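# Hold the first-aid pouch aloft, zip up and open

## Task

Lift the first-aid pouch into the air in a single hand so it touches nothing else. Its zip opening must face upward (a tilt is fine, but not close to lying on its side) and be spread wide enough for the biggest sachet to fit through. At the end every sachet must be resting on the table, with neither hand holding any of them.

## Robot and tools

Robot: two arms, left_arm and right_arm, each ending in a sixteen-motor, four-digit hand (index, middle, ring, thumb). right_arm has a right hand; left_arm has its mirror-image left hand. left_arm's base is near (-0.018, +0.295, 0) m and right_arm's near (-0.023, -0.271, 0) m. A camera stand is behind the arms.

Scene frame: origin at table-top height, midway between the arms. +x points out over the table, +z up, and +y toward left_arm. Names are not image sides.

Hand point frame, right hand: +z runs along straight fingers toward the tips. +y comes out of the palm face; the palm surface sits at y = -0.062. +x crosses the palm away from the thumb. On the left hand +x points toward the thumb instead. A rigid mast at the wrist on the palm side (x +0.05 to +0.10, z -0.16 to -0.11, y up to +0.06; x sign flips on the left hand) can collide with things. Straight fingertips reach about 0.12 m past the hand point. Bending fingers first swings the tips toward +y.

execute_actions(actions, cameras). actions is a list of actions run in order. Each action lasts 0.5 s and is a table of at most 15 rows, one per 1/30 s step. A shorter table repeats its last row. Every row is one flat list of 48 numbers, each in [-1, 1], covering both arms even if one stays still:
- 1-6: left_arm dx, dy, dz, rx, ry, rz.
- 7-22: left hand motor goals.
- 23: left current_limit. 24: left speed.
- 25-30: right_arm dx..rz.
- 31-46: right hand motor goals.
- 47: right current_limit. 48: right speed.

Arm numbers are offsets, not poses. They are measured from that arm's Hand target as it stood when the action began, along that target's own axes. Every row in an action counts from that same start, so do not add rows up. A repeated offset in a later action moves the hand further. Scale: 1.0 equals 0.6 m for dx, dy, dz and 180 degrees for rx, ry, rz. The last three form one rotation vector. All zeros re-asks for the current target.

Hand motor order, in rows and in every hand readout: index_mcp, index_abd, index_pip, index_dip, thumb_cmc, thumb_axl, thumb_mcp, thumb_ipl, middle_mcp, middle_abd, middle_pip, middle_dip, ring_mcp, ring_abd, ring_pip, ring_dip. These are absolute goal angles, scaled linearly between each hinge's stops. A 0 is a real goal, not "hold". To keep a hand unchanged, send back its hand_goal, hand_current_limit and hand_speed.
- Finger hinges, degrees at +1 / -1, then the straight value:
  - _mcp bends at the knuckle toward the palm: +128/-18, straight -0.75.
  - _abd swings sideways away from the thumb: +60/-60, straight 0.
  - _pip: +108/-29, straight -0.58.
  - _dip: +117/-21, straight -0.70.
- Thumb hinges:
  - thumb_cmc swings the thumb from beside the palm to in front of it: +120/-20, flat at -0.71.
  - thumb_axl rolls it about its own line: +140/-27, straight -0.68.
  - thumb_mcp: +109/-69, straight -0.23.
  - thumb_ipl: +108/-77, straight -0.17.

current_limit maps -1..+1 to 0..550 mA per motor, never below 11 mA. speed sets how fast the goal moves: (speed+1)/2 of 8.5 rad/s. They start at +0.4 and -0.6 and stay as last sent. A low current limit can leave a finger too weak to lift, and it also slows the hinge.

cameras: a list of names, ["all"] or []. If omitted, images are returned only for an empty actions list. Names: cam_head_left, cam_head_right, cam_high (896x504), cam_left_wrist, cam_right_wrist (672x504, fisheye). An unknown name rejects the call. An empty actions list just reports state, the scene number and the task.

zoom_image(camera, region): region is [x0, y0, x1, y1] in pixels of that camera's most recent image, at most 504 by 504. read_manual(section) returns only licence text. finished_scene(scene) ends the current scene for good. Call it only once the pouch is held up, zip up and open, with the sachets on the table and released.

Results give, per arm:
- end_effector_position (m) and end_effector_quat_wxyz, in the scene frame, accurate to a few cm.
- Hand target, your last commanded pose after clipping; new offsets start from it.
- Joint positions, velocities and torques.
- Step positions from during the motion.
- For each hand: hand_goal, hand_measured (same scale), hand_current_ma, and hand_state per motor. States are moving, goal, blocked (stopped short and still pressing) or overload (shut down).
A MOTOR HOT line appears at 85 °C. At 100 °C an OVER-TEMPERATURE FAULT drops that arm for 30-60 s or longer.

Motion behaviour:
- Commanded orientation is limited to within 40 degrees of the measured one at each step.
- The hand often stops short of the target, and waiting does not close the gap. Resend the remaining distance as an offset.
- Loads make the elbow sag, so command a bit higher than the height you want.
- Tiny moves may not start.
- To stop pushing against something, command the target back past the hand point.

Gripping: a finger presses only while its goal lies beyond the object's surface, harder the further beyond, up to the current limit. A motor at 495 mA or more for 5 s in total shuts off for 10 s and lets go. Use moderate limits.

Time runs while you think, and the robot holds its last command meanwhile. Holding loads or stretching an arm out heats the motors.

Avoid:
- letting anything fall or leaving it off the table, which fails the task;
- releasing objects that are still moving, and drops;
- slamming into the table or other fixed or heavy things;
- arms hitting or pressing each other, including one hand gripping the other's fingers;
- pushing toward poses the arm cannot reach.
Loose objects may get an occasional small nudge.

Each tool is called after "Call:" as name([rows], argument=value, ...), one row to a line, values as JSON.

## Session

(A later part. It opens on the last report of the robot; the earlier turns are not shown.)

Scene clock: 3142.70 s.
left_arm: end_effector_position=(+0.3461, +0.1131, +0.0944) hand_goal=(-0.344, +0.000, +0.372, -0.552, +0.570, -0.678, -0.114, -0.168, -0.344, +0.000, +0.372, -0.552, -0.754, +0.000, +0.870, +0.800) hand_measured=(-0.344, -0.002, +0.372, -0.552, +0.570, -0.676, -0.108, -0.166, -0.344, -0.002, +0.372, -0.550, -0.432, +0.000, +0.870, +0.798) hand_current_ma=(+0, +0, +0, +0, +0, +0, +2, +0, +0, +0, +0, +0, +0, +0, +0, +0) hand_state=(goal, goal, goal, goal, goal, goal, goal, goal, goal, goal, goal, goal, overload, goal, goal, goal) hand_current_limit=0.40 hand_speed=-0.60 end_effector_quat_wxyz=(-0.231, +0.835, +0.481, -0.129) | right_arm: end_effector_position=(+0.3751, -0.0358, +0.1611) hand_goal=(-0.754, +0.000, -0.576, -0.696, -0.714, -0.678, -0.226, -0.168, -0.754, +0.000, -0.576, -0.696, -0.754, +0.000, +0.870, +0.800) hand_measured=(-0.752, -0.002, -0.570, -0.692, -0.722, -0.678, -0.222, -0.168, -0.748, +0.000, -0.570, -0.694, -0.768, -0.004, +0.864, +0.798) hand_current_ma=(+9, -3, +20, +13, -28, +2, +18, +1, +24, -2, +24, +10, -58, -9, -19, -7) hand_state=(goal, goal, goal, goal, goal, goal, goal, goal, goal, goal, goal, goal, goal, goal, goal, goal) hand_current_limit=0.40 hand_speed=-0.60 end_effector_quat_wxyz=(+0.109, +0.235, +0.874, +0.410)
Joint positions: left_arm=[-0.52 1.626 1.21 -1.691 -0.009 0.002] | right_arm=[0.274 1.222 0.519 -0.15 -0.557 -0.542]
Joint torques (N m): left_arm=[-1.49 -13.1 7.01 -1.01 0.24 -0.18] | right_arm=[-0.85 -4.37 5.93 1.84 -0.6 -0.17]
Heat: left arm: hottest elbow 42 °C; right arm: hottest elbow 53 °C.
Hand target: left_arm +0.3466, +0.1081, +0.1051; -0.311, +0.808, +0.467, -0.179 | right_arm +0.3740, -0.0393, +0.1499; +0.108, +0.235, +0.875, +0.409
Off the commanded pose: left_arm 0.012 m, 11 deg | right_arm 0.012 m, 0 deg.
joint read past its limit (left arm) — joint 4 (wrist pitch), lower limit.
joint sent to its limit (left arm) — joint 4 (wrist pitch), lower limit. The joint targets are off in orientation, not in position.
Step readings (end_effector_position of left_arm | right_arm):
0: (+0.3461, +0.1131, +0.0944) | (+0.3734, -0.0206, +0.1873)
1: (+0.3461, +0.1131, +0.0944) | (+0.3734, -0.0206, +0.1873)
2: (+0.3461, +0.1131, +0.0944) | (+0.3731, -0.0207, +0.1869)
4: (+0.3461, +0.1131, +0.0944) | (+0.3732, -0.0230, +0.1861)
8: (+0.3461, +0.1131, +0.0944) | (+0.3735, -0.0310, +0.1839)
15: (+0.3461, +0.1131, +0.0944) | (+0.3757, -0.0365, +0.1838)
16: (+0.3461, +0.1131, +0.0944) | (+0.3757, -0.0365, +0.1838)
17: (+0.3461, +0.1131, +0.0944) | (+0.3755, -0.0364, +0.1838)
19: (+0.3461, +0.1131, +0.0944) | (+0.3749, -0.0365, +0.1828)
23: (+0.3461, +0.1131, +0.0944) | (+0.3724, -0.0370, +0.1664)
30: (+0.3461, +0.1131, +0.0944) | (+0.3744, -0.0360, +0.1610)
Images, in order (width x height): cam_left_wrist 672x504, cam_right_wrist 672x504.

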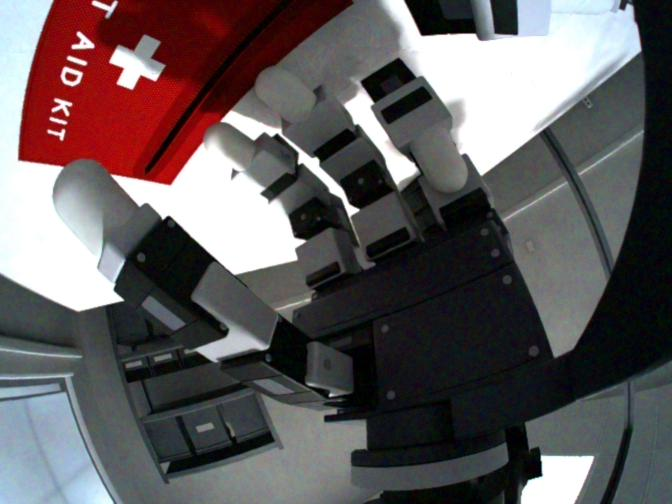

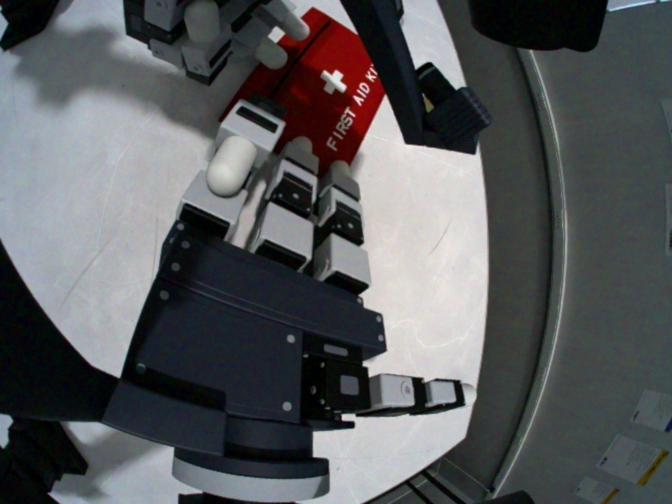

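Call:
execute_actions([
  [[0,0.025,0.0278,0,0,0,-0.343,0,0.372,-0.551,0.571,-0.678,-0.114,-0.168,-0.343,0,0.372,-0.551,-0.754,0,0.87,0.8,0.4,-0.6,0,0,0,0,0,0,-0.754,0,-0.576,-0.696,-0.714,-0.678,-0.226,-0.168,-0.754,0,-0.576,-0.696,-0.754,0,0.87,0.8,0.4,-0.6],[0,0.0502,0.0557,0,0,0,-0.343,0,0.372,-0.551,0.571,-0.678,-0.114,-0.168,-0.343,0,0.372,-0.551,-0.754,0,0.87,0.8,0.4,-0.6,0,0,0,0,0,0,-0.754,0,-0.576,-0.696,-0.714,-0.678,-0.226,-0.168,-0.754,0,-0.576,-0.696,-0.754,0,0.87,0.8,0.4,-0.6]],
], cameras=["cam_left_wrist", "cam_right_wrist"])

Call:
zoom_image(camera="cam_left_wrist", region=[140, 0, 440, 220])

Scene clock: 3157.57 s.
left_arm: end_effector_position=(+0.3401, +0.1159, +0.0521) hand_goal=(-0.344, +0.000, +0.372, -0.552, +0.570, -0.678, -0.114, -0.168, -0.344, +0.000, +0.372, -0.552, -0.754, +0.000, +0.870, +0.800) hand_measured=(-0.334, -0.002, +0.384, -0.546, +0.570, -0.676, -0.108, -0.166, -0.334, -0.002, +0.382, -0.546, -0.432, +0.000, +0.870, +0.798) hand_current_ma=(+3, +0, +3, +1, +0, +0, +2, +0, +3, +0, +2, +1, +0, +0, +0, +0) hand_state=(goal, goal, goal, goal, goal, goal, goal, goal, goal, goal, goal, goal, overload, goal, goal, goal) hand_current_limit=0.40 hand_speed=-0.60 end_effector_quat_wxyz=(-0.276, +0.820, +0.477, -0.158) | right_arm: end_effector_position=(+0.3751, -0.0358, +0.1611) hand_goal=(-0.754, +0.000, -0.576, -0.696, -0.714, -0.678, -0.226, -0.168, -0.754, +0.000, -0.576, -0.696, -0.754, +0.000, +0.870, +0.800) hand_measured=(-0.752, -0.002, -0.570, -0.692, -0.722, -0.678, -0.222, -0.168, -0.748, +0.000, -0.570, -0.694, -0.768, -0.004, +0.864, +0.798) hand_current_ma=(+9, -3, +20, +13, -28, +2, +18, +1, +23, -2, +24, +10, -58, -9, -19, -7) hand_state=(goal, goal, goal, goal, goal, goal, goal, goal, goal, goal, goal, goal, goal, goal, goal, goal) hand_current_limit=0.40 hand_speed=-0.60 end_effector_quat_wxyz=(+0.109, +0.235, +0.874, +0.410)
Joint positions: left_arm=[-0.52 1.737 1.21 -1.691 -0.003 -0.004] | right_arm=[0.274 1.222 0.519 -0.15 -0.557 -0.542]
Joint torques (N m): left_arm=[-1.26 -12.63 7.45 -1.24 0.25 -0.14] | right_arm=[-0.85 -4.19 5.94 1.88 -0.6 -0.17]
Heat: left arm: hottest elbow 42 °C; right arm: hottest elbow 51 °C.
Hand target: left_arm +0.3466, +0.1081, +0.0601; -0.311, +0.808, +0.467, -0.179 | right_arm +0.3740, -0.0393, +0.1499; +0.108, +0.235, +0.875, +0.409
Off the commanded pose: left_arm 0.013 m, 5 deg | right_arm 0.012 m, 0 deg.
joint read past its limit (left arm) — joint 4 (wrist pitch), lower limit.
joint sent to its limit (left arm) — joint 4 (wrist pitch), lower limit. The joint targets are off in orientation, not in position.
Step readings (end_effector_position of left_arm | right_arm):
0: (+0.3461, +0.1131, +0.0944) | (+0.3751, -0.0358, +0.1611)
1: (+0.3461, +0.1131, +0.0944) | (+0.3751, -0.0358, +0.1611)
2: (+0.3459, +0.1129, +0.0944) | (+0.3751, -0.0358, +0.1611)
4: (+0.3455, +0.1128, +0.0911) | (+0.3751, -0.0358, +0.1611)
8: (+0.3430, +0.1140, +0.0705) | (+0.3751, -0.0358, +0.1611)
15: (+0.3401, +0.1157, +0.0521) | (+0.3751, -0.0358, +0.1611)
Images, in order (width x height): cam_left_wrist 672x504, cam_right_wrist 672x504.

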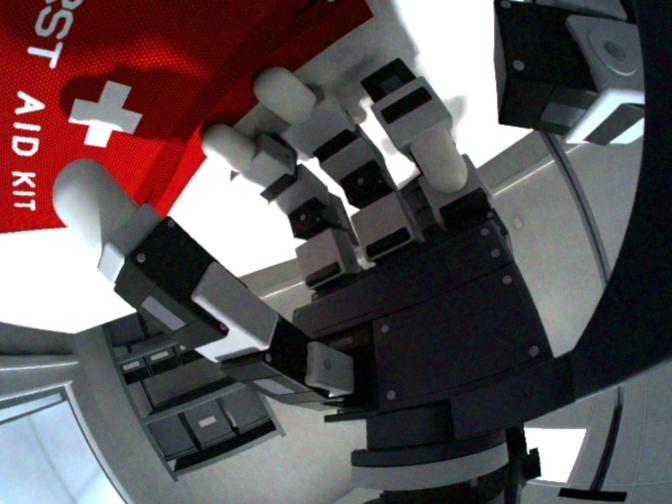

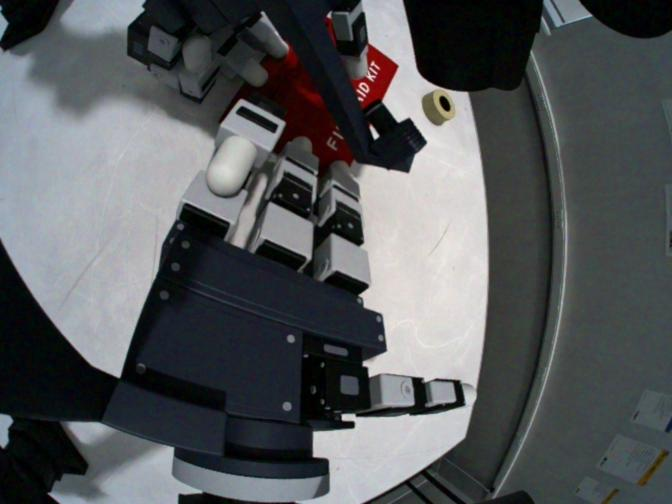

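Scaled by 1.680 from the camera's 672x504 image, which has a finer 960x720 frame.

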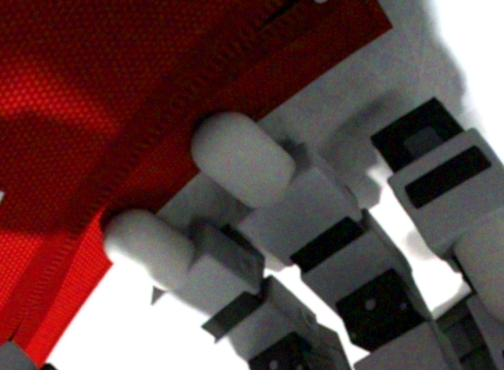

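Call:
execute_actions([
  [[0,0.0095,-0.0119,0,0,0,-0.343,0,0.372,-0.551,0.571,-0.678,-0.114,-0.168,-0.343,0,0.372,-0.551,-0.754,0,0.87,0.8,0.4,-0.6,0,0,0,0,0,0,-0.754,0,-0.576,-0.696,-0.714,-0.678,-0.226,-0.168,-0.754,0,-0.576,-0.696,-0.754,0,0.87,0.8,0.4,-0.6],[0,0.0189,-0.0238,0,0,0,-0.343,0,0.372,-0.551,0.571,-0.678,-0.114,-0.168,-0.343,0,0.372,-0.551,-0.754,0,0.87,0.8,0.4,-0.6,0,0,0,0,0,0,-0.754,0,-0.576,-0.696,-0.714,-0.678,-0.226,-0.168,-0.754,0,-0.576,-0.696,-0.754,0,0.87,0.8,0.4,-0.6]],
  [[0,0.0112,-0.01,0,0,0,-0.343,0,0.372,-0.551,0.571,-0.678,-0.114,-0.168,-0.343,0,0.372,-0.551,-0.754,0,0.87,0.8,0.4,-0.6,0,0,0,0,0,0,-0.754,0,-0.576,-0.696,-0.714,-0.678,-0.226,-0.168,-0.754,0,-0.576,-0.696,-0.754,0,0.87,0.8,0.4,-0.6],[0,0.0223,-0.0201,0,0,0,-0.343,0,0.372,-0.551,0.571,-0.678,-0.114,-0.168,-0.343,0,0.372,-0.551,-0.754,0,0.87,0.8,0.4,-0.6,0,0,0,0,0,0,-0.754,0,-0.576,-0.696,-0.714,-0.678,-0.226,-0.168,-0.754,0,-0.576,-0.696,-0.754,0,0.87,0.8,0.4,-0.6]],
], cameras=["cam_left_wrist", "cam_right_wrist"])

Call:
zoom_image(camera="cam_left_wrist", region=[140, 0, 440, 220])

Scene clock: 3175.17 s.
left_arm: end_effector_position=(+0.3635, +0.1027, +0.0546) hand_goal=(-0.344, +0.000, +0.372, -0.552, +0.570, -0.678, -0.114, -0.168, -0.344, +0.000, +0.372, -0.552, -0.754, +0.000, +0.870, +0.800) hand_measured=(-0.342, -0.002, +0.374, -0.548, +0.570, -0.676, -0.108, -0.166, -0.340, -0.002, +0.374, -0.548, -0.432, +0.000, +0.870, +0.798) hand_current_ma=(+0, +0, +0, +0, +0, +0, +2, +0, +0, +0, +0, +1, +0, +0, +0, +0) hand_state=(goal, goal, goal, goal, goal, goal, goal, goal, goal, goal, goal, goal, overload, goal, goal, goal) hand_current_limit=0.40 hand_speed=-0.60 end_effector_quat_wxyz=(-0.264, +0.823, +0.480, -0.150) | right_arm: end_effector_position=(+0.3751, -0.0358, +0.1611) hand_goal=(-0.754, +0.000, -0.576, -0.696, -0.714, -0.678, -0.226, -0.168, -0.754, +0.000, -0.576, -0.696, -0.754, +0.000, +0.870, +0.800) hand_measured=(-0.752, -0.002, -0.570, -0.692, -0.722, -0.678, -0.222, -0.168, -0.748, +0.000, -0.570, -0.694, -0.768, -0.004, +0.864, +0.798) hand_current_ma=(+7, -3, +20, +13, -28, +2, +18, +1, +23, -2, +24, +10, -58, -9, -19, -7) hand_state=(goal, goal, goal, goal, goal, goal, goal, goal, goal, goal, goal, goal, goal, goal, goal, goal) hand_current_limit=0.40 hand_speed=-0.60 end_effector_quat_wxyz=(+0.109, +0.235, +0.874, +0.410)
Joint positions: left_arm=[-0.52 1.775 1.278 -1.691 -0.003 -0.005] | right_arm=[0.274 1.222 0.519 -0.15 -0.557 -0.542]
Joint torques (N m): left_arm=[-1.32 -12.16 9.47 -1.17 0.17 -0.14] | right_arm=[-0.91 -4.31 5.93 1.88 -0.59 -0.17]
Heat: left arm: hottest elbow 42 °C; right arm: hottest elbow 50 °C.
Hand target: left_arm +0.3777, +0.0902, +0.0630; -0.311, +0.808, +0.467, -0.179 | right_arm +0.3740, -0.0393, +0.1499; +0.108, +0.235, +0.875, +0.409
Off the commanded pose: left_arm 0.021 m, 7 deg | right_arm 0.012 m, 0 deg.
joint read past its limit (left arm) — joint 4 (wrist pitch), lower limit.
joint sent to its limit (left arm) — joint 4 (wrist pitch), lower limit. The joint targets are off in orientation, not in position.
Step readings (end_effector_position of left_arm | right_arm):
0: (+0.3401, +0.1159, +0.0521) | (+0.3751, -0.0358, +0.1611)
1: (+0.3401, +0.1159, +0.0521) | (+0.3751, -0.0358, +0.1611)
2: (+0.3401, +0.1159, +0.0521) | (+0.3751, -0.0358, +0.1611)
4: (+0.3406, +0.1157, +0.0524) | (+0.3751, -0.0358, +0.1611)
8: (+0.3450, +0.1136, +0.0545) | (+0.3751, -0.0358, +0.1611)
15: (+0.3484, +0.1113, +0.0551) | (+0.3751, -0.0358, +0.1611)
16: (+0.3484, +0.1113, +0.0550) | (+0.3751, -0.0358, +0.1611)
17: (+0.3488, +0.1111, +0.0550) | (+0.3751, -0.0358, +0.1611)
19: (+0.3515, +0.1095, +0.0548) | (+0.3751, -0.0358, +0.1611)
23: (+0.3610, +0.1041, +0.0548) | (+0.3751, -0.0358, +0.1611)
30: (+0.3636, +0.1029, +0.0547) | (+0.3751, -0.0358, +0.1611)
Images, in order (width x height): cam_left_wrist 672x504, cam_right_wrist 672x504.

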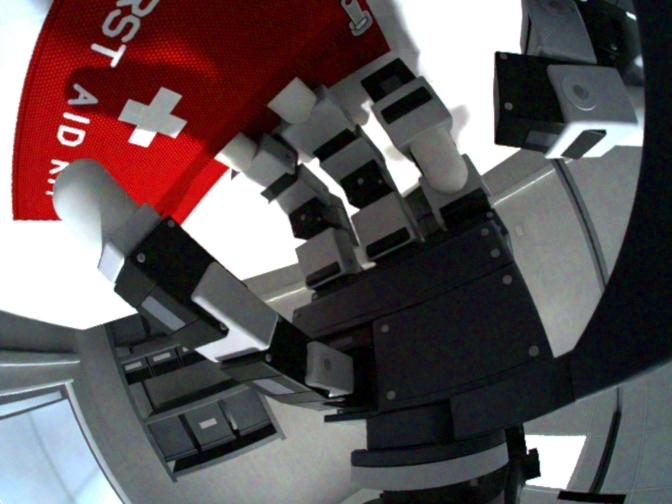

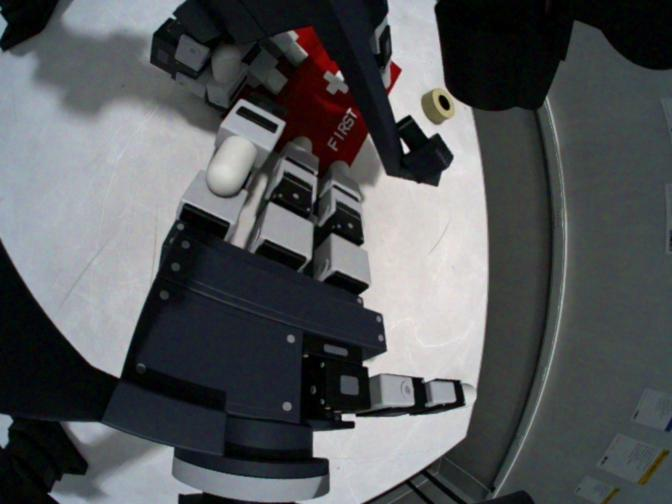

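Scaled by 1.680 from the camera's 672x504 image, which has a finer 960x720 frame.

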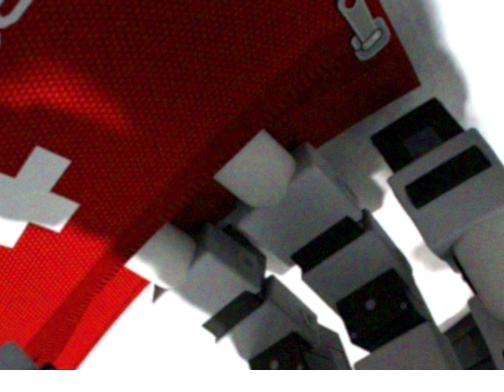

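Call:
execute_actions([
  [[0,0.0112,-0.01,0,0,0,-0.343,0,0.372,-0.551,0.571,-0.678,-0.114,-0.168,-0.343,0,0.372,-0.551,-0.754,0,0.87,0.8,0.4,-0.6,0,0,0,0,0,0,-0.754,0,-0.576,-0.696,-0.714,-0.678,-0.226,-0.168,-0.754,0,-0.576,-0.696,-0.754,0,0.87,0.8,0.4,-0.6],[0,0.0223,-0.0201,0,0,0,-0.343,0,0.372,-0.551,0.571,-0.678,-0.114,-0.168,-0.343,0,0.372,-0.551,-0.754,0,0.87,0.8,0.4,-0.6,0,0,0,0,0,0,-0.754,0,-0.576,-0.696,-0.714,-0.678,-0.226,-0.168,-0.754,0,-0.576,-0.696,-0.754,0,0.87,0.8,0.4,-0.6]],
], cameras=["cam_left_wrist", "cam_right_wrist"])

Call:
zoom_image(camera="cam_left_wrist", region=[140, 0, 440, 220])

Scene clock: 3187.90 s.
left_arm: end_effector_position=(+0.3785, +0.0939, +0.0559) hand_goal=(-0.344, +0.000, +0.372, -0.552, +0.570, -0.678, -0.114, -0.168, -0.344, +0.000, +0.372, -0.552, -0.754, +0.000, +0.870, +0.800) hand_measured=(-0.342, -0.002, +0.374, -0.548, +0.570, -0.676, -0.108, -0.166, -0.352, -0.002, +0.372, -0.548, -0.432, +0.000, +0.870, +0.798) hand_current_ma=(+0, +0, +0, +0, +0, +0, +2, +0, -2, +0, +0, +0, +0, +0, +0, +0) hand_state=(goal, goal, goal, goal, goal, goal, goal, goal, goal, goal, goal, goal, overload, goal, goal, goal) hand_current_limit=0.40 hand_speed=-0.60 end_effector_quat_wxyz=(-0.257, +0.828, +0.477, -0.146) | right_arm: end_effector_position=(+0.3754, -0.0358, +0.1618) hand_goal=(-0.754, +0.000, -0.576, -0.696, -0.714, -0.678, -0.226, -0.168, -0.754, +0.000, -0.576, -0.696, -0.754, +0.000, +0.870, +0.800) hand_measured=(-0.754, -0.004, -0.572, -0.692, -0.722, -0.678, -0.222, -0.168, -0.750, -0.004, -0.570, -0.694, -0.768, -0.004, +0.864, +0.798) hand_current_ma=(+2, -11, +15, +13, -28, +2, +18, +1, +18, -10, +24, +10, -58, -9, -19, -7) hand_state=(goal, goal, goal, goal, goal, goal, goal, goal, goal, goal, goal, goal, goal, goal, goal, goal) hand_current_limit=0.40 hand_speed=-0.60 end_effector_quat_wxyz=(+0.111, +0.235, +0.874, +0.411)
Joint positions: left_arm=[-0.52 1.801 1.324 -1.692 -0.006 0.002] | right_arm=[0.274 1.222 0.519 -0.147 -0.557 -0.542]
Joint torques (N m): left_arm=[-1.26 -12.28 9.77 -1.11 0.13 -0.13] | right_arm=[-0.85 -4.25 5.93 1.73 -0.6 -0.16]
Heat: left arm: hottest elbow 42 °C; right arm: hottest elbow 50 °C.
Hand target: left_arm +0.3933, +0.0812, +0.0630; -0.311, +0.808, +0.467, -0.179 | right_arm +0.3740, -0.0393, +0.1499; +0.108, +0.235, +0.875, +0.409
Off the commanded pose: left_arm 0.021 m, 8 deg | right_arm 0.012 m, 0 deg.
joint read past its limit (left arm) — joint 4 (wrist pitch), lower limit.
joint sent to its limit (left arm) — joint 4 (wrist pitch), lower limit. The joint targets are off in orientation, not in position.
Step readings (end_effector_position of left_arm | right_arm):
0: (+0.3635, +0.1027, +0.0546) | (+0.3751, -0.0358, +0.1611)
1: (+0.3636, +0.1026, +0.0547) | (+0.3751, -0.0358, +0.1611)
2: (+0.3640, +0.1024, +0.0549) | (+0.3751, -0.0358, +0.1611)
4: (+0.3672, +0.1005, +0.0550) | (+0.3751, -0.0358, +0.1611)
8: (+0.3766, +0.0965, +0.0558) | (+0.3754, -0.0358, +0.1618)
15: (+0.3784, +0.0940, +0.0559) | (+0.3754, -0.0358, +0.1618)
Images, in order (width x height): cam_left_wrist 672x504, cam_right_wrist 672x504.

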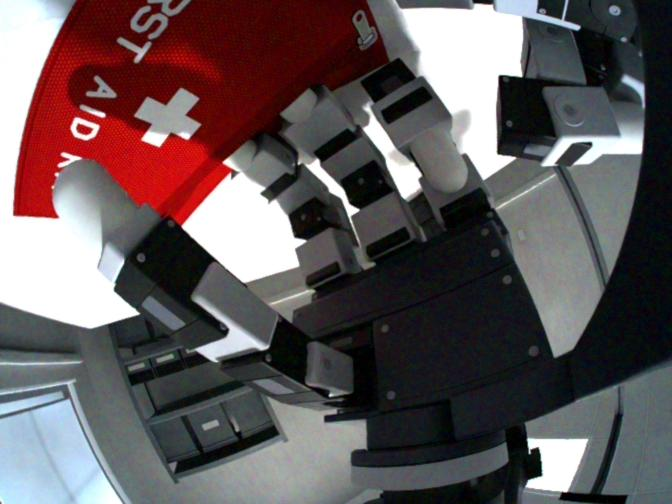

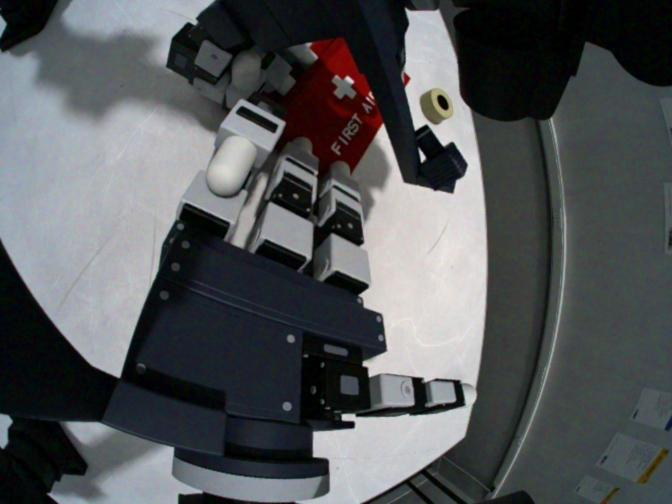

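Scaled by 1.680 from the camera's 672x504 image, which has a finer 960x720 frame.

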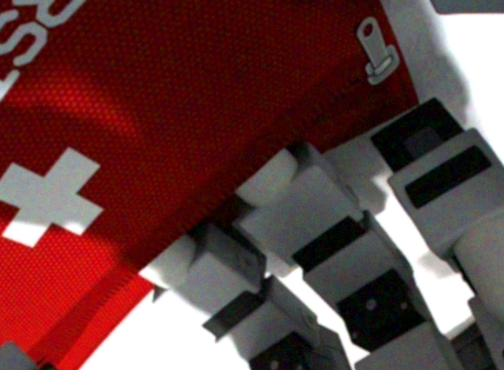

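Call:
execute_actions([
  [[0,-0.0136,0.0122,0,0,0,-0.206,0,0.262,-0.62,0.571,-0.678,-0.114,-0.168,-0.206,0,0.262,-0.62,-0.754,0,0.87,0.8,0.4,-0.8,0,0,0,0,0,0,-0.754,0,-0.576,-0.696,-0.714,-0.678,-0.226,-0.168,-0.754,0,-0.576,-0.696,-0.754,0,0.87,0.8,0.4,-0.6],[0,-0.0272,0.0245,0,0,0,-0.069,0,0.153,-0.696,0.571,-0.678,-0.114,-0.168,-0.069,0,0.153,-0.696,-0.754,0,0.87,0.8,0.4,-0.8,0,0,0,0,0,0,-0.754,0,-0.576,-0.696,-0.714,-0.678,-0.226,-0.168,-0.754,0,-0.576,-0.696,-0.754,0,0.87,0.8,0.4,-0.6]],
], cameras=["cam_left_wrist", "cam_right_wrist"])

Call:
zoom_image(camera="cam_left_wrist", region=[140, 0, 440, 220])

Scene clock: 3215.47 s.
left_arm: end_effector_position=(+0.3743, +0.0986, +0.0566) hand_goal=(-0.070, +0.000, +0.152, -0.696, +0.570, -0.678, -0.114, -0.168, -0.070, +0.000, +0.152, -0.696, -0.754, +0.000, +0.870, +0.800) hand_measured=(-0.076, -0.002, +0.154, -0.694, +0.570, -0.676, -0.108, -0.166, -0.084, +0.000, +0.152, -0.694, -0.432, +0.000, +0.870, +0.798) hand_current_ma=(-1, +0, +0, +0, +0, +0, +2, +0, -6, +0, +0, +0, +0, +0, +0, +0) hand_state=(goal, goal, goal, goal, goal, goal, goal, goal, goal, goal, goal, goal, overload, goal, goal, goal) hand_current_limit=0.40 hand_speed=-0.80 end_effector_quat_wxyz=(-0.260, +0.826, +0.479, -0.142) | right_arm: end_effector_position=(+0.3754, -0.0358, +0.1618) hand_goal=(-0.754, +0.000, -0.576, -0.696, -0.714, -0.678, -0.226, -0.168, -0.754, +0.000, -0.576, -0.696, -0.754, +0.000, +0.870, +0.800) hand_measured=(-0.754, -0.004, -0.572, -0.692, -0.722, -0.678, -0.222, -0.168, -0.750, -0.004, -0.570, -0.694, -0.768, -0.004, +0.864, +0.798) hand_current_ma=(+2, -14, +14, +13, -28, +2, +18, +1, +17, -10, +24, +10, -58, -9, -19, -7) hand_state=(goal, goal, goal, goal, goal, goal, goal, goal, goal, goal, goal, goal, goal, goal, goal, goal) hand_current_limit=0.40 hand_speed=-0.60 end_effector_quat_wxyz=(+0.111, +0.235, +0.874, +0.411)
Joint positions: left_arm=[-0.52 1.789 1.307 -1.691 -0.014 -0.005] | right_arm=[0.274 1.222 0.519 -0.147 -0.557 -0.542]
Joint torques (N m): left_arm=[-1.2 -13.92 6.63 -1.11 0.17 -0.13] | right_arm=[-0.79 -4.31 5.94 1.77 -0.6 -0.16]
Heat: left arm: hottest elbow 44 °C; right arm: hottest elbow 49 °C.
Hand target: left_arm +0.3743, +0.0922, +0.0631; -0.311, +0.808, +0.467, -0.179 | right_arm +0.3740, -0.0393, +0.1499; +0.108, +0.235, +0.875, +0.409
Off the commanded pose: left_arm 0.009 m, 8 deg | right_arm 0.012 m, 0 deg.
joint read past its limit (left arm) — joint 4 (wrist pitch), lower limit.
joint sent to its limit (left arm) — joint 4 (wrist pitch), lower limit. The joint targets are off in orientation, not in position.
Step readings (end_effector_position of left_arm | right_arm):
0: (+0.3785, +0.0939, +0.0559) | (+0.3754, -0.0358, +0.1618)
1: (+0.3785, +0.0939, +0.0559) | (+0.3754, -0.0358, +0.1618)
2: (+0.3785, +0.0939, +0.0559) | (+0.3754, -0.0358, +0.1618)
4: (+0.3791, +0.0948, +0.0561) | (+0.3754, -0.0358, +0.1618)
8: (+0.3784, +0.0961, +0.0580) | (+0.3754, -0.0358, +0.1618)
15: (+0.3745, +0.0985, +0.0567) | (+0.3754, -0.0358, +0.1618)
Images, in order (width x height): cam_left_wrist 672x504, cam_right_wrist 672x504.

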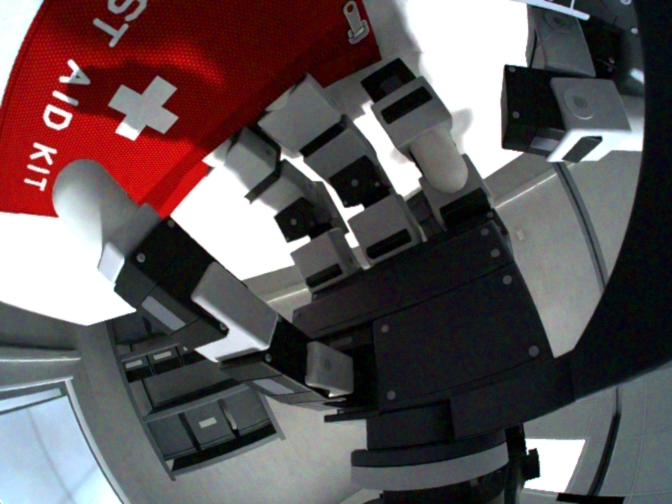

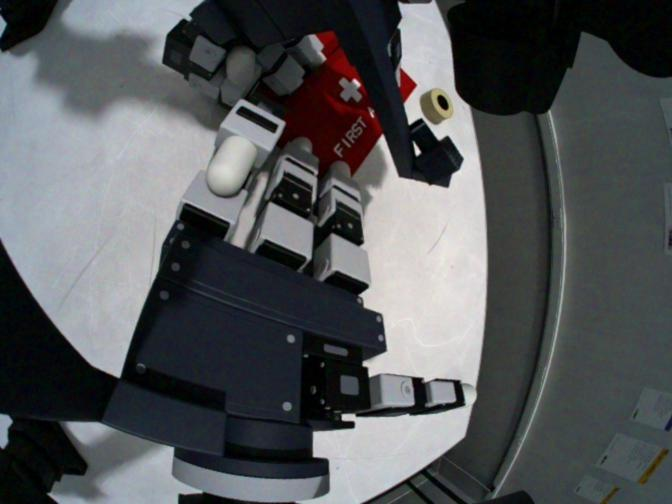

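Scaled by 1.680 from the camera's 672x504 image, which has a finer 960x720 frame.

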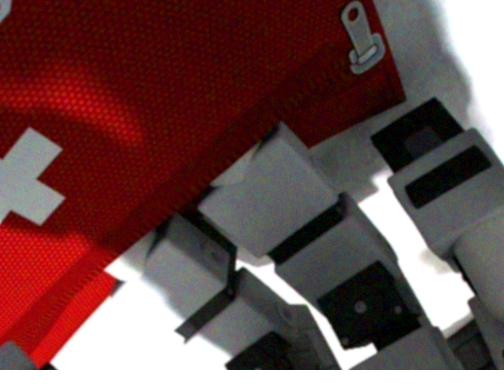

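Call:
execute_actions([
  [[0,-0.005,0.0045,0,0,0,0.07,0,0.0,-0.73,0.571,-0.678,-0.114,-0.168,0.07,0,0.0,-0.73,-0.754,0,0.87,0.8,0.4,-0.8,0,0,0,0,0,0,-0.754,0,-0.576,-0.696,-0.714,-0.678,-0.226,-0.168,-0.754,0,-0.576,-0.696,-0.754,0,0.87,0.8,0.4,-0.6],[0,-0.0099,0.0089,0,0,0,0.205,0,-0.139,-0.768,0.571,-0.678,-0.114,-0.168,0.205,0,-0.139,-0.768,-0.754,0,0.87,0.8,0.4,-0.8,0,0,0,0,0,0,-0.754,0,-0.576,-0.696,-0.714,-0.678,-0.226,-0.168,-0.754,0,-0.576,-0.696,-0.754,0,0.87,0.8,0.4,-0.6]],
], cameras=["cam_left_wrist", "cam_right_wrist"])

Call:
zoom_image(camera="cam_left_wrist", region=[100, 0, 440, 250])

Scene clock: 3226.23 s.
left_arm: end_effector_position=(+0.3664, +0.1033, +0.0528) hand_goal=(+0.204, +0.000, -0.140, -0.768, +0.570, -0.678, -0.114, -0.168, +0.204, +0.000, -0.140, -0.768, -0.754, +0.000, +0.870, +0.800) hand_measured=(+0.194, -0.002, -0.138, -0.764, +0.570, -0.676, -0.108, -0.166, +0.184, -0.002, -0.138, -0.762, -0.432, +0.000, +0.870, +0.798) hand_current_ma=(-3, +0, +0, +0, +0, +0, +2, +0, -10, +0, +0, +1, +0, +0, +0, +0) hand_state=(goal, goal, goal, goal, goal, goal, goal, goal, goal, goal, goal, goal, overload, goal, goal, goal) hand_current_limit=0.40 hand_speed=-0.80 end_effector_quat_wxyz=(-0.268, +0.823, +0.479, -0.146) | right_arm: end_effector_position=(+0.3754, -0.0358, +0.1618) hand_goal=(-0.754, +0.000, -0.576, -0.696, -0.714, -0.678, -0.226, -0.168, -0.754, +0.000, -0.576, -0.696, -0.754, +0.000, +0.870, +0.800) hand_measured=(-0.754, -0.004, -0.572, -0.692, -0.722, -0.678, -0.222, -0.168, -0.750, -0.004, -0.570, -0.694, -0.768, -0.004, +0.864, +0.798) hand_current_ma=(+2, -15, +14, +13, -28, +2, +18, +1, +11, -10, +24, +10, -58, -9, -19, -7) hand_state=(goal, goal, goal, goal, goal, goal, goal, goal, goal, goal, goal, goal, goal, goal, goal, goal) hand_current_limit=0.40 hand_speed=-0.60 end_effector_quat_wxyz=(+0.111, +0.235, +0.874, +0.411)
Joint positions: left_arm=[-0.52 1.784 1.285 -1.691 -0.014 -0.007] | right_arm=[0.274 1.222 0.519 -0.147 -0.557 -0.542]
Joint velocities: left_arm=[within noise] | right_arm=[-0.005 -0.005 -0.017 0.002 -0.066 -0.154]
Joint torques (N m): left_arm=[-1.2 -14.74 6.6 -1.1 0.18 -0.13] | right_arm=[-0.91 -4.19 5.93 1.76 -0.6 -0.17]
Heat: left arm: hottest elbow 43 °C; right arm: hottest elbow 49 °C.
Hand target: left_arm +0.3673, +0.0962, +0.0631; -0.311, +0.808, +0.467, -0.179 | right_arm +0.3740, -0.0393, +0.1499; +0.108, +0.235, +0.875, +0.409
Off the commanded pose: left_arm 0.013 m, 7 deg | right_arm 0.012 m, 0 deg.
joint read past its limit (left arm) — joint 4 (wrist pitch), lower limit.
joint sent to its limit (left arm) — joint 4 (wrist pitch), lower limit. The joint targets are off in orientation, not in position.
Step readings (end_effector_position of left_arm | right_arm):
0: (+0.3743, +0.0986, +0.0566) | (+0.3754, -0.0358, +0.1618)
1: (+0.3743, +0.0986, +0.0566) | (+0.3754, -0.0358, +0.1618)
2: (+0.3741, +0.0988, +0.0564) | (+0.3754, -0.0358, +0.1618)
4: (+0.3728, +0.0995, +0.0557) | (+0.3754, -0.0358, +0.1618)
8: (+0.3685, +0.1020, +0.0538) | (+0.3754, -0.0358, +0.1618)
15: (+0.3666, +0.1032, +0.0529) | (+0.3754, -0.0358, +0.1618)
Images, in order (width x height): cam_left_wrist 672x504, cam_right_wrist 672x504.

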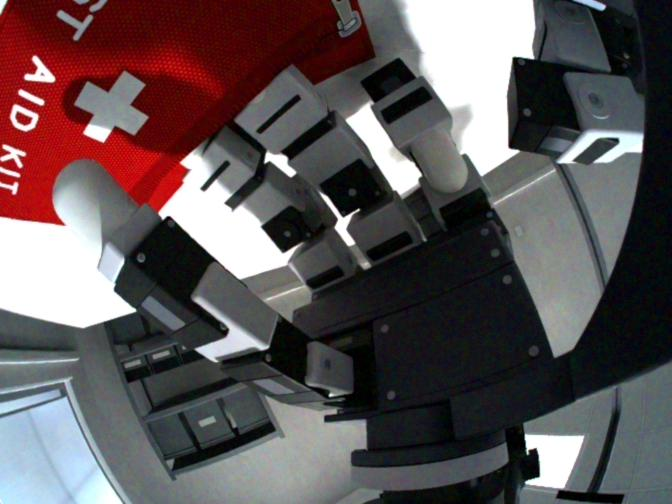

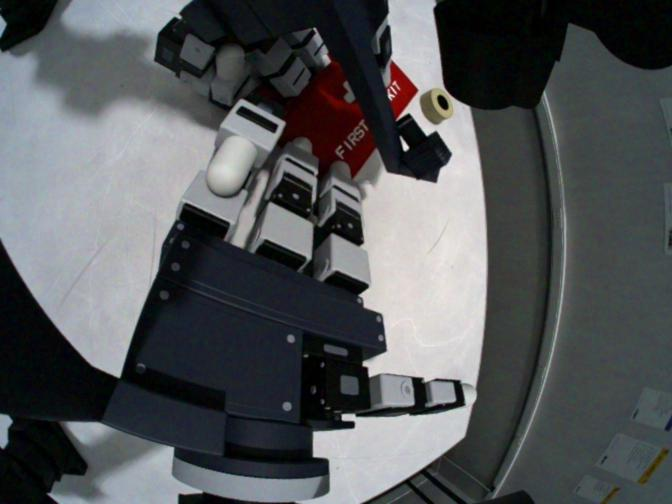

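Scaled by 1.482 from the camera's 672x504 image, which has a finer 960x720 frame.

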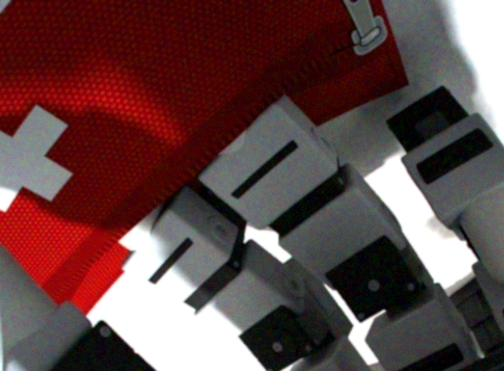

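Call:
execute_actions([
  [[0,-0.0047,0.0042,0,0,0,0.31,0,-0.25,-0.768,0.571,-0.678,0,-0.27,0.31,0,-0.25,-0.768,-0.754,0,0.87,0.8,0.4,-0.8,0,0,0,0,0,0,-0.754,0,-0.576,-0.696,-0.714,-0.678,-0.226,-0.168,-0.754,0,-0.576,-0.696,-0.754,0,0.87,0.8,0.4,-0.6],[0,-0.0094,0.0085,0,0,0,0.41,0,-0.358,-0.768,0.571,-0.678,0.111,-0.384,0.41,0,-0.358,-0.768,-0.754,0,0.87,0.8,0.4,-0.8,0,0,0,0,0,0,-0.754,0,-0.576,-0.696,-0.714,-0.678,-0.226,-0.168,-0.754,0,-0.576,-0.696,-0.754,0,0.87,0.8,0.4,-0.6]],
], cameras=["cam_left_wrist", "cam_right_wrist"])

Call:
zoom_image(camera="cam_left_wrist", region=[100, 0, 440, 250])

Scene clock: 3237.67 s.
left_arm: end_effector_position=(+0.3595, +0.1072, +0.0511) hand_goal=(+0.410, +0.000, -0.358, -0.768, +0.570, -0.678, +0.110, -0.384, +0.410, +0.000, -0.358, -0.768, -0.754, +0.000, +0.870, +0.800) hand_measured=(+0.396, -0.002, -0.356, -0.764, +0.570, -0.676, +0.110, -0.380, +0.378, -0.002, -0.360, -0.766, -0.432, +0.000, +0.870, +0.798) hand_current_ma=(-6, +0, +0, +0, +0, +0, +0, +1, -26, +0, +0, +0, +0, +0, +0, +0) hand_state=(goal, goal, goal, goal, goal, goal, goal, goal, blocked, goal, goal, goal, overload, goal, goal, goal) hand_current_limit=0.40 hand_speed=-0.80 end_effector_quat_wxyz=(-0.272, +0.822, +0.478, -0.149) | right_arm: end_effector_position=(+0.3754, -0.0358, +0.1618) hand_goal=(-0.754, +0.000, -0.576, -0.696, -0.714, -0.678, -0.226, -0.168, -0.754, +0.000, -0.576, -0.696, -0.754, +0.000, +0.870, +0.800) hand_measured=(-0.754, -0.006, -0.572, -0.692, -0.722, -0.678, -0.222, -0.168, -0.752, -0.004, -0.570, -0.694, -0.768, -0.004, +0.864, +0.798) hand_current_ma=(+2, -16, +14, +13, -28, +2, +18, +1, +9, -10, +24, +10, -58, -9, -19, -7) hand_state=(goal, goal, goal, goal, goal, goal, goal, goal, goal, goal, goal, goal, goal, goal, goal, goal) hand_current_limit=0.40 hand_speed=-0.60 end_effector_quat_wxyz=(+0.111, +0.235, +0.874, +0.411)
Joint positions: left_arm=[-0.52 1.776 1.265 -1.691 -0.014 -0.007] | right_arm=[0.274 1.222 0.519 -0.147 -0.557 -0.542]
Joint torques (N m): left_arm=[-1.26 -14.86 6.54 -1.11 0.19 -0.14] | right_arm=[-0.73 -4.31 5.93 1.77 -0.6 -0.17]
Heat: left arm: hottest elbow 43 °C; right arm: hottest elbow 49 °C.
Hand target: left_arm +0.3608, +0.1000, +0.0631; -0.311, +0.808, +0.467, -0.179 | right_arm +0.3740, -0.0393, +0.1499; +0.108, +0.235, +0.875, +0.409
Off the commanded pose: left_arm 0.014 m, 6 deg | right_arm 0.012 m, 0 deg.
joint read past its limit (left arm) — joint 4 (wrist pitch), lower limit.
joint sent to its limit (left arm) — joint 4 (wrist pitch), lower limit. The joint targets are off in orientation, not in position.
Step readings (end_effector_position of left_arm | right_arm):
0: (+0.3664, +0.1033, +0.0528) | (+0.3754, -0.0358, +0.1618)
1: (+0.3664, +0.1033, +0.0528) | (+0.3754, -0.0358, +0.1618)
2: (+0.3663, +0.1034, +0.0527) | (+0.3754, -0.0358, +0.1618)
4: (+0.3645, +0.1044, +0.0522) | (+0.3754, -0.0358, +0.1618)
8: (+0.3605, +0.1065, +0.0509) | (+0.3754, -0.0358, +0.1618)
15: (+0.3595, +0.1073, +0.0509) | (+0.3754, -0.0358, +0.1618)
Images, in order (width x height): cam_left_wrist 672x504, cam_right_wrist 672x504.

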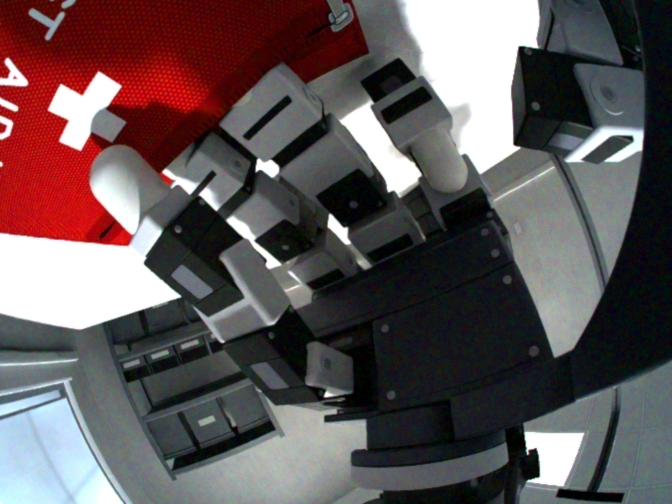

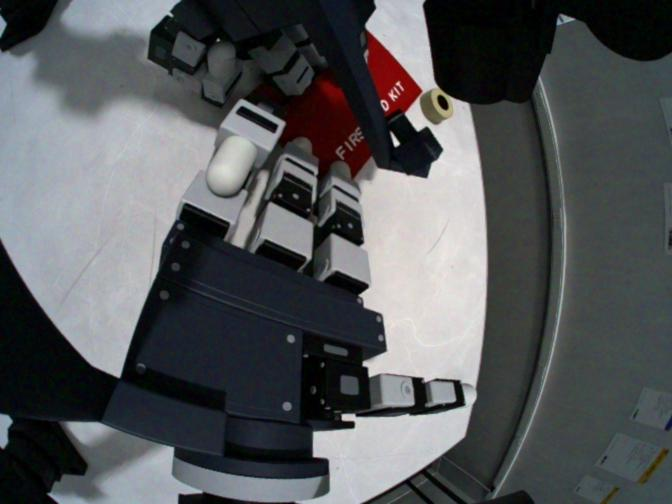

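Scaled by 1.482 from the camera's 672x504 image, which has a finer 960x720 frame.

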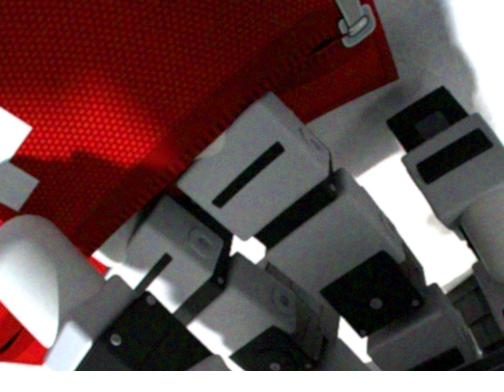

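Call:
execute_actions([
  [[0,0,0,0,0,0,0.41,0,-0.358,-0.768,0.571,-0.678,0.2,-0.39,0.41,0,-0.358,-0.768,-0.754,0,0.87,0.8,0.4,-0.8,0,0,0,0,0,0,-0.754,0,-0.576,-0.696,-0.714,-0.678,-0.226,-0.168,-0.754,0,-0.576,-0.696,-0.754,0,0.87,0.8,0.4,-0.6],[0,0,0,0,0,0,0.41,0,-0.358,-0.768,0.571,-0.678,0.3,-0.39,0.41,0,-0.358,-0.768,-0.754,0,0.87,0.8,0.4,-0.8,0,0,0,0,0,0,-0.754,0,-0.576,-0.696,-0.714,-0.678,-0.226,-0.168,-0.754,0,-0.576,-0.696,-0.754,0,0.87,0.8,0.4,-0.6]],
], cameras=["cam_left_wrist", "cam_right_wrist"])

Call:
zoom_image(camera="cam_left_wrist", region=[80, 0, 440, 270])

Scene clock: 3246.13 s.
left_arm: end_effector_position=(+0.3595, +0.1071, +0.0511) hand_goal=(+0.410, +0.000, -0.358, -0.768, +0.570, -0.678, +0.300, -0.390, +0.410, +0.000, -0.358, -0.768, -0.754, +0.000, +0.870, +0.800) hand_measured=(+0.392, -0.002, -0.366, -0.768, +0.570, -0.676, +0.274, -0.396, +0.378, -0.002, -0.364, -0.768, -0.432, +0.000, +0.870, +0.798) hand_current_ma=(-9, +0, -2, +0, +0, +0, -27, -2, -26, +0, -1, +0, +0, +0, +0, +0) hand_state=(goal, goal, goal, goal, goal, goal, blocked, goal, blocked, goal, goal, goal, overload, goal, goal, goal) hand_current_limit=0.40 hand_speed=-0.80 end_effector_quat_wxyz=(-0.272, +0.822, +0.477, -0.149) | right_arm: end_effector_position=(+0.3754, -0.0358, +0.1618) hand_goal=(-0.754, +0.000, -0.576, -0.696, -0.714, -0.678, -0.226, -0.168, -0.754, +0.000, -0.576, -0.696, -0.754, +0.000, +0.870, +0.800) hand_measured=(-0.754, -0.006, -0.572, -0.692, -0.722, -0.678, -0.222, -0.168, -0.752, -0.004, -0.570, -0.694, -0.768, -0.004, +0.864, +0.798) hand_current_ma=(+2, -16, +14, +13, -28, +2, +18, +1, +9, -10, +24, +10, -58, -9, -19, -7) hand_state=(goal, goal, goal, goal, goal, goal, goal, goal, goal, goal, goal, goal, goal, goal, goal, goal) hand_current_limit=0.40 hand_speed=-0.60 end_effector_quat_wxyz=(+0.111, +0.235, +0.874, +0.411)
Joint positions: left_arm=[-0.52 1.776 1.265 -1.691 -0.014 -0.005] | right_arm=[0.274 1.222 0.519 -0.147 -0.557 -0.542]
Joint torques (N m): left_arm=[-1.26 -14.74 6.53 -1.11 0.19 -0.14] | right_arm=[-0.85 -4.25 5.93 1.76 -0.6 -0.16]
Heat: left arm: hottest elbow 44 °C; right arm: hottest elbow 48 °C.
Hand target: left_arm +0.3608, +0.1000, +0.0631; -0.311, +0.808, +0.467, -0.179 | right_arm +0.3740, -0.0393, +0.1499; +0.108, +0.235, +0.875, +0.409
Off the commanded pose: left_arm 0.014 m, 6 deg | right_arm 0.012 m, 0 deg.
joint read past its limit (left arm) — joint 4 (wrist pitch), lower limit.
joint sent to its limit (left arm) — joint 4 (wrist pitch), lower limit. The joint targets are off in orientation, not in position.
Step readings (end_effector_position of left_arm | right_arm):
0: (+0.3595, +0.1072, +0.0511) | (+0.3754, -0.0358, +0.1618)
1: (+0.3595, +0.1072, +0.0511) | (+0.3754, -0.0358, +0.1618)
2: (+0.3595, +0.1072, +0.0511) | (+0.3754, -0.0358, +0.1618)
4: (+0.3595, +0.1072, +0.0511) | (+0.3754, -0.0358, +0.1618)
8: (+0.3595, +0.1072, +0.0511) | (+0.3754, -0.0358, +0.1618)
15: (+0.3595, +0.1071, +0.0511) | (+0.3754, -0.0358, +0.1618)
Images, in order (width x height): cam_left_wrist 672x504, cam_right_wrist 672x504.

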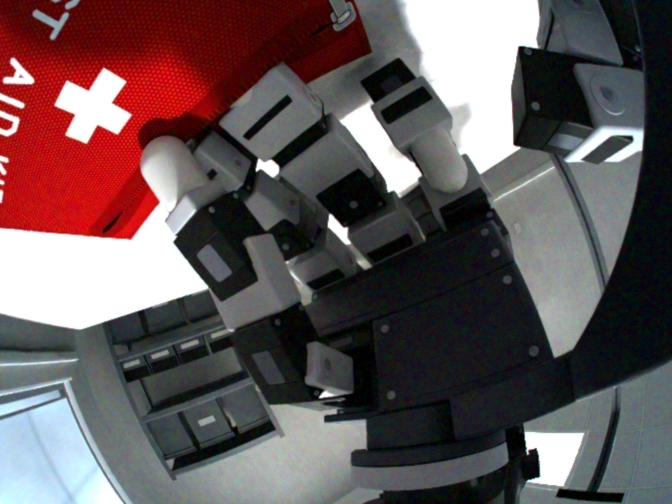

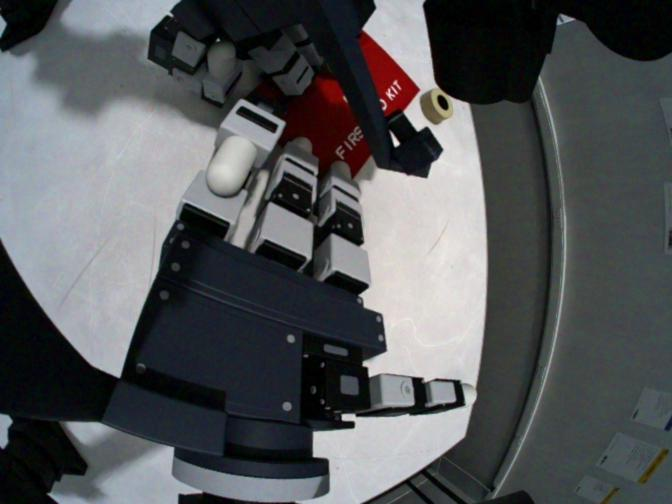

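Scaled by 1.400 from the camera's 672x504 image, which has a finer 960x720 frame.

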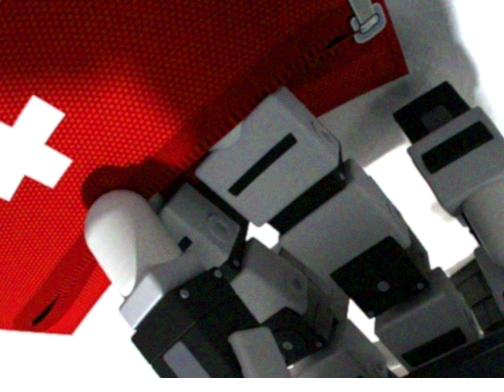

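Call:
execute_actions([
  [[0,0,0,0,0,0,0.46,0,-0.33,-0.768,0.571,-0.678,0.34,-0.37,0.43,0,-0.358,-0.768,-0.754,0,0.87,0.8,0.4,-0.8,0,0,0,0,0,0,-0.754,0,-0.576,-0.696,-0.714,-0.678,-0.226,-0.168,-0.754,0,-0.576,-0.696,-0.754,0,0.87,0.8,0.4,-0.6],[0,0,0,0,0,0,0.50,0,-0.30,-0.75,0.571,-0.678,0.40,-0.35,0.43,0,-0.358,-0.768,-0.754,0,0.87,0.8,0.4,-0.8,0,0,0,0,0,0,-0.754,0,-0.576,-0.696,-0.714,-0.678,-0.226,-0.168,-0.754,0,-0.576,-0.696,-0.754,0,0.87,0.8,0.4,-0.6]],
], cameras=["cam_left_wrist"])

Call:
zoom_image(camera="cam_left_wrist", region=[80, 0, 440, 270])

Scene clock: 3257.57 s.
left_arm: end_effector_position=(+0.3595, +0.1071, +0.0511) hand_goal=(+0.500, +0.000, -0.300, -0.750, +0.570, -0.678, +0.400, -0.350, +0.430, +0.000, -0.358, -0.768, -0.754, +0.000, +0.870, +0.800) hand_measured=(+0.392, -0.006, -0.358, -0.768, +0.578, -0.676, +0.298, -0.392, +0.384, -0.002, -0.366, -0.768, -0.432, +0.000, +0.870, +0.798) hand_current_ma=(-230, -1, -69, -8, +2, +0, -301, -63, -50, +0, -1, +0, +0, +0, +0, +0) hand_state=(blocked, goal, blocked, goal, goal, goal, blocked, blocked, blocked, goal, goal, goal, overload, goal, goal, goal) hand_current_limit=0.40 hand_speed=-0.80 end_effector_quat_wxyz=(-0.272, +0.822, +0.477, -0.149) | right_arm: end_effector_position=(+0.3754, -0.0358, +0.1618) hand_goal=(-0.754, +0.000, -0.576, -0.696, -0.714, -0.678, -0.226, -0.168, -0.754, +0.000, -0.576, -0.696, -0.754, +0.000, +0.870, +0.800) hand_measured=(-0.754, -0.006, -0.572, -0.692, -0.722, -0.678, -0.222, -0.168, -0.752, -0.004, -0.570, -0.694, -0.768, -0.004, +0.864, +0.798) hand_current_ma=(+2, -16, +14, +13, -28, +2, +18, +1, +9, -10, +24, +10, -58, -9, -19, -7) hand_state=(goal, goal, goal, goal, goal, goal, goal, goal, goal, goal, goal, goal, goal, goal, goal, goal) hand_current_limit=0.40 hand_speed=-0.60 end_effector_quat_wxyz=(+0.111, +0.235, +0.874, +0.411)
Joint positions: left_arm=[-0.52 1.776 1.265 -1.691 -0.014 -0.005] | right_arm=[0.274 1.222 0.519 -0.147 -0.557 -0.542]
Joint torques (N m): left_arm=[-1.26 -14.8 6.54 -1.13 0.19 -0.13] | right_arm=[-0.85 -4.31 5.93 1.77 -0.6 -0.16]
Heat: left arm: hottest elbow 44 °C; right arm: hottest elbow 48 °C.
Hand target: left_arm +0.3608, +0.1000, +0.0631; -0.311, +0.808, +0.467, -0.179 | right_arm +0.3740, -0.0393, +0.1499; +0.108, +0.235, +0.875, +0.409
Off the commanded pose: left_arm 0.014 m, 6 deg | right_arm 0.012 m, 0 deg.
joint read past its limit (left arm) — joint 4 (wrist pitch), lower limit.
joint sent to its limit (left arm) — joint 4 (wrist pitch), lower limit. The joint targets are off in orientation, not in position.
Step readings (end_effector_position of left_arm | right_arm):
0: (+0.3595, +0.1071, +0.0511) | (+0.3754, -0.0358, +0.1618)
1: (+0.3595, +0.1071, +0.0511) | (+0.3754, -0.0358, +0.1618)
2: (+0.3595, +0.1071, +0.0511) | (+0.3754, -0.0358, +0.1618)
4: (+0.3595, +0.1071, +0.0511) | (+0.3754, -0.0358, +0.1618)
8: (+0.3595, +0.1071, +0.0511) | (+0.3754, -0.0358, +0.1618)
15: (+0.3595, +0.1071, +0.0511) | (+0.3754, -0.0358, +0.1618)
Images, in order (width x height): cam_left_wrist 672x504.

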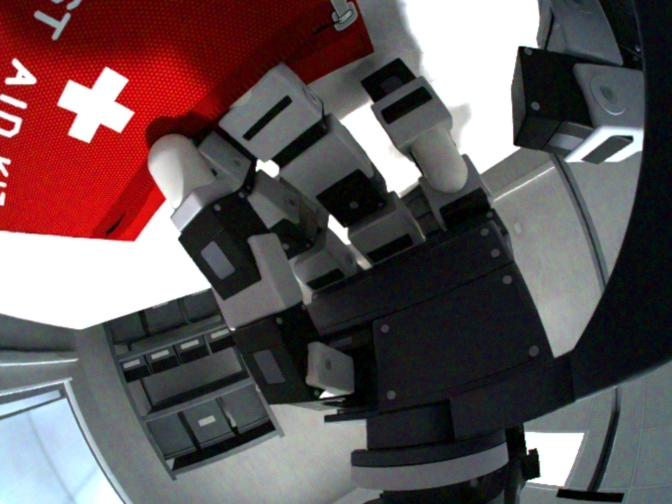

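Scaled by 1.400 from the camera's 672x504 image, which has a finer 960x720 frame.

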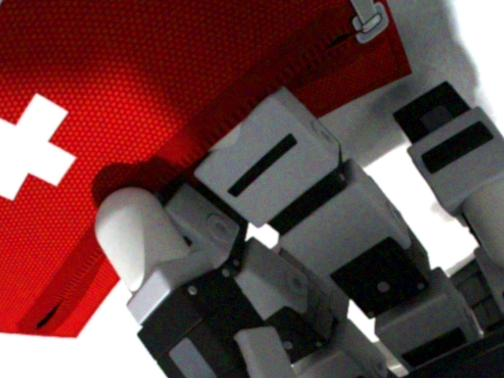

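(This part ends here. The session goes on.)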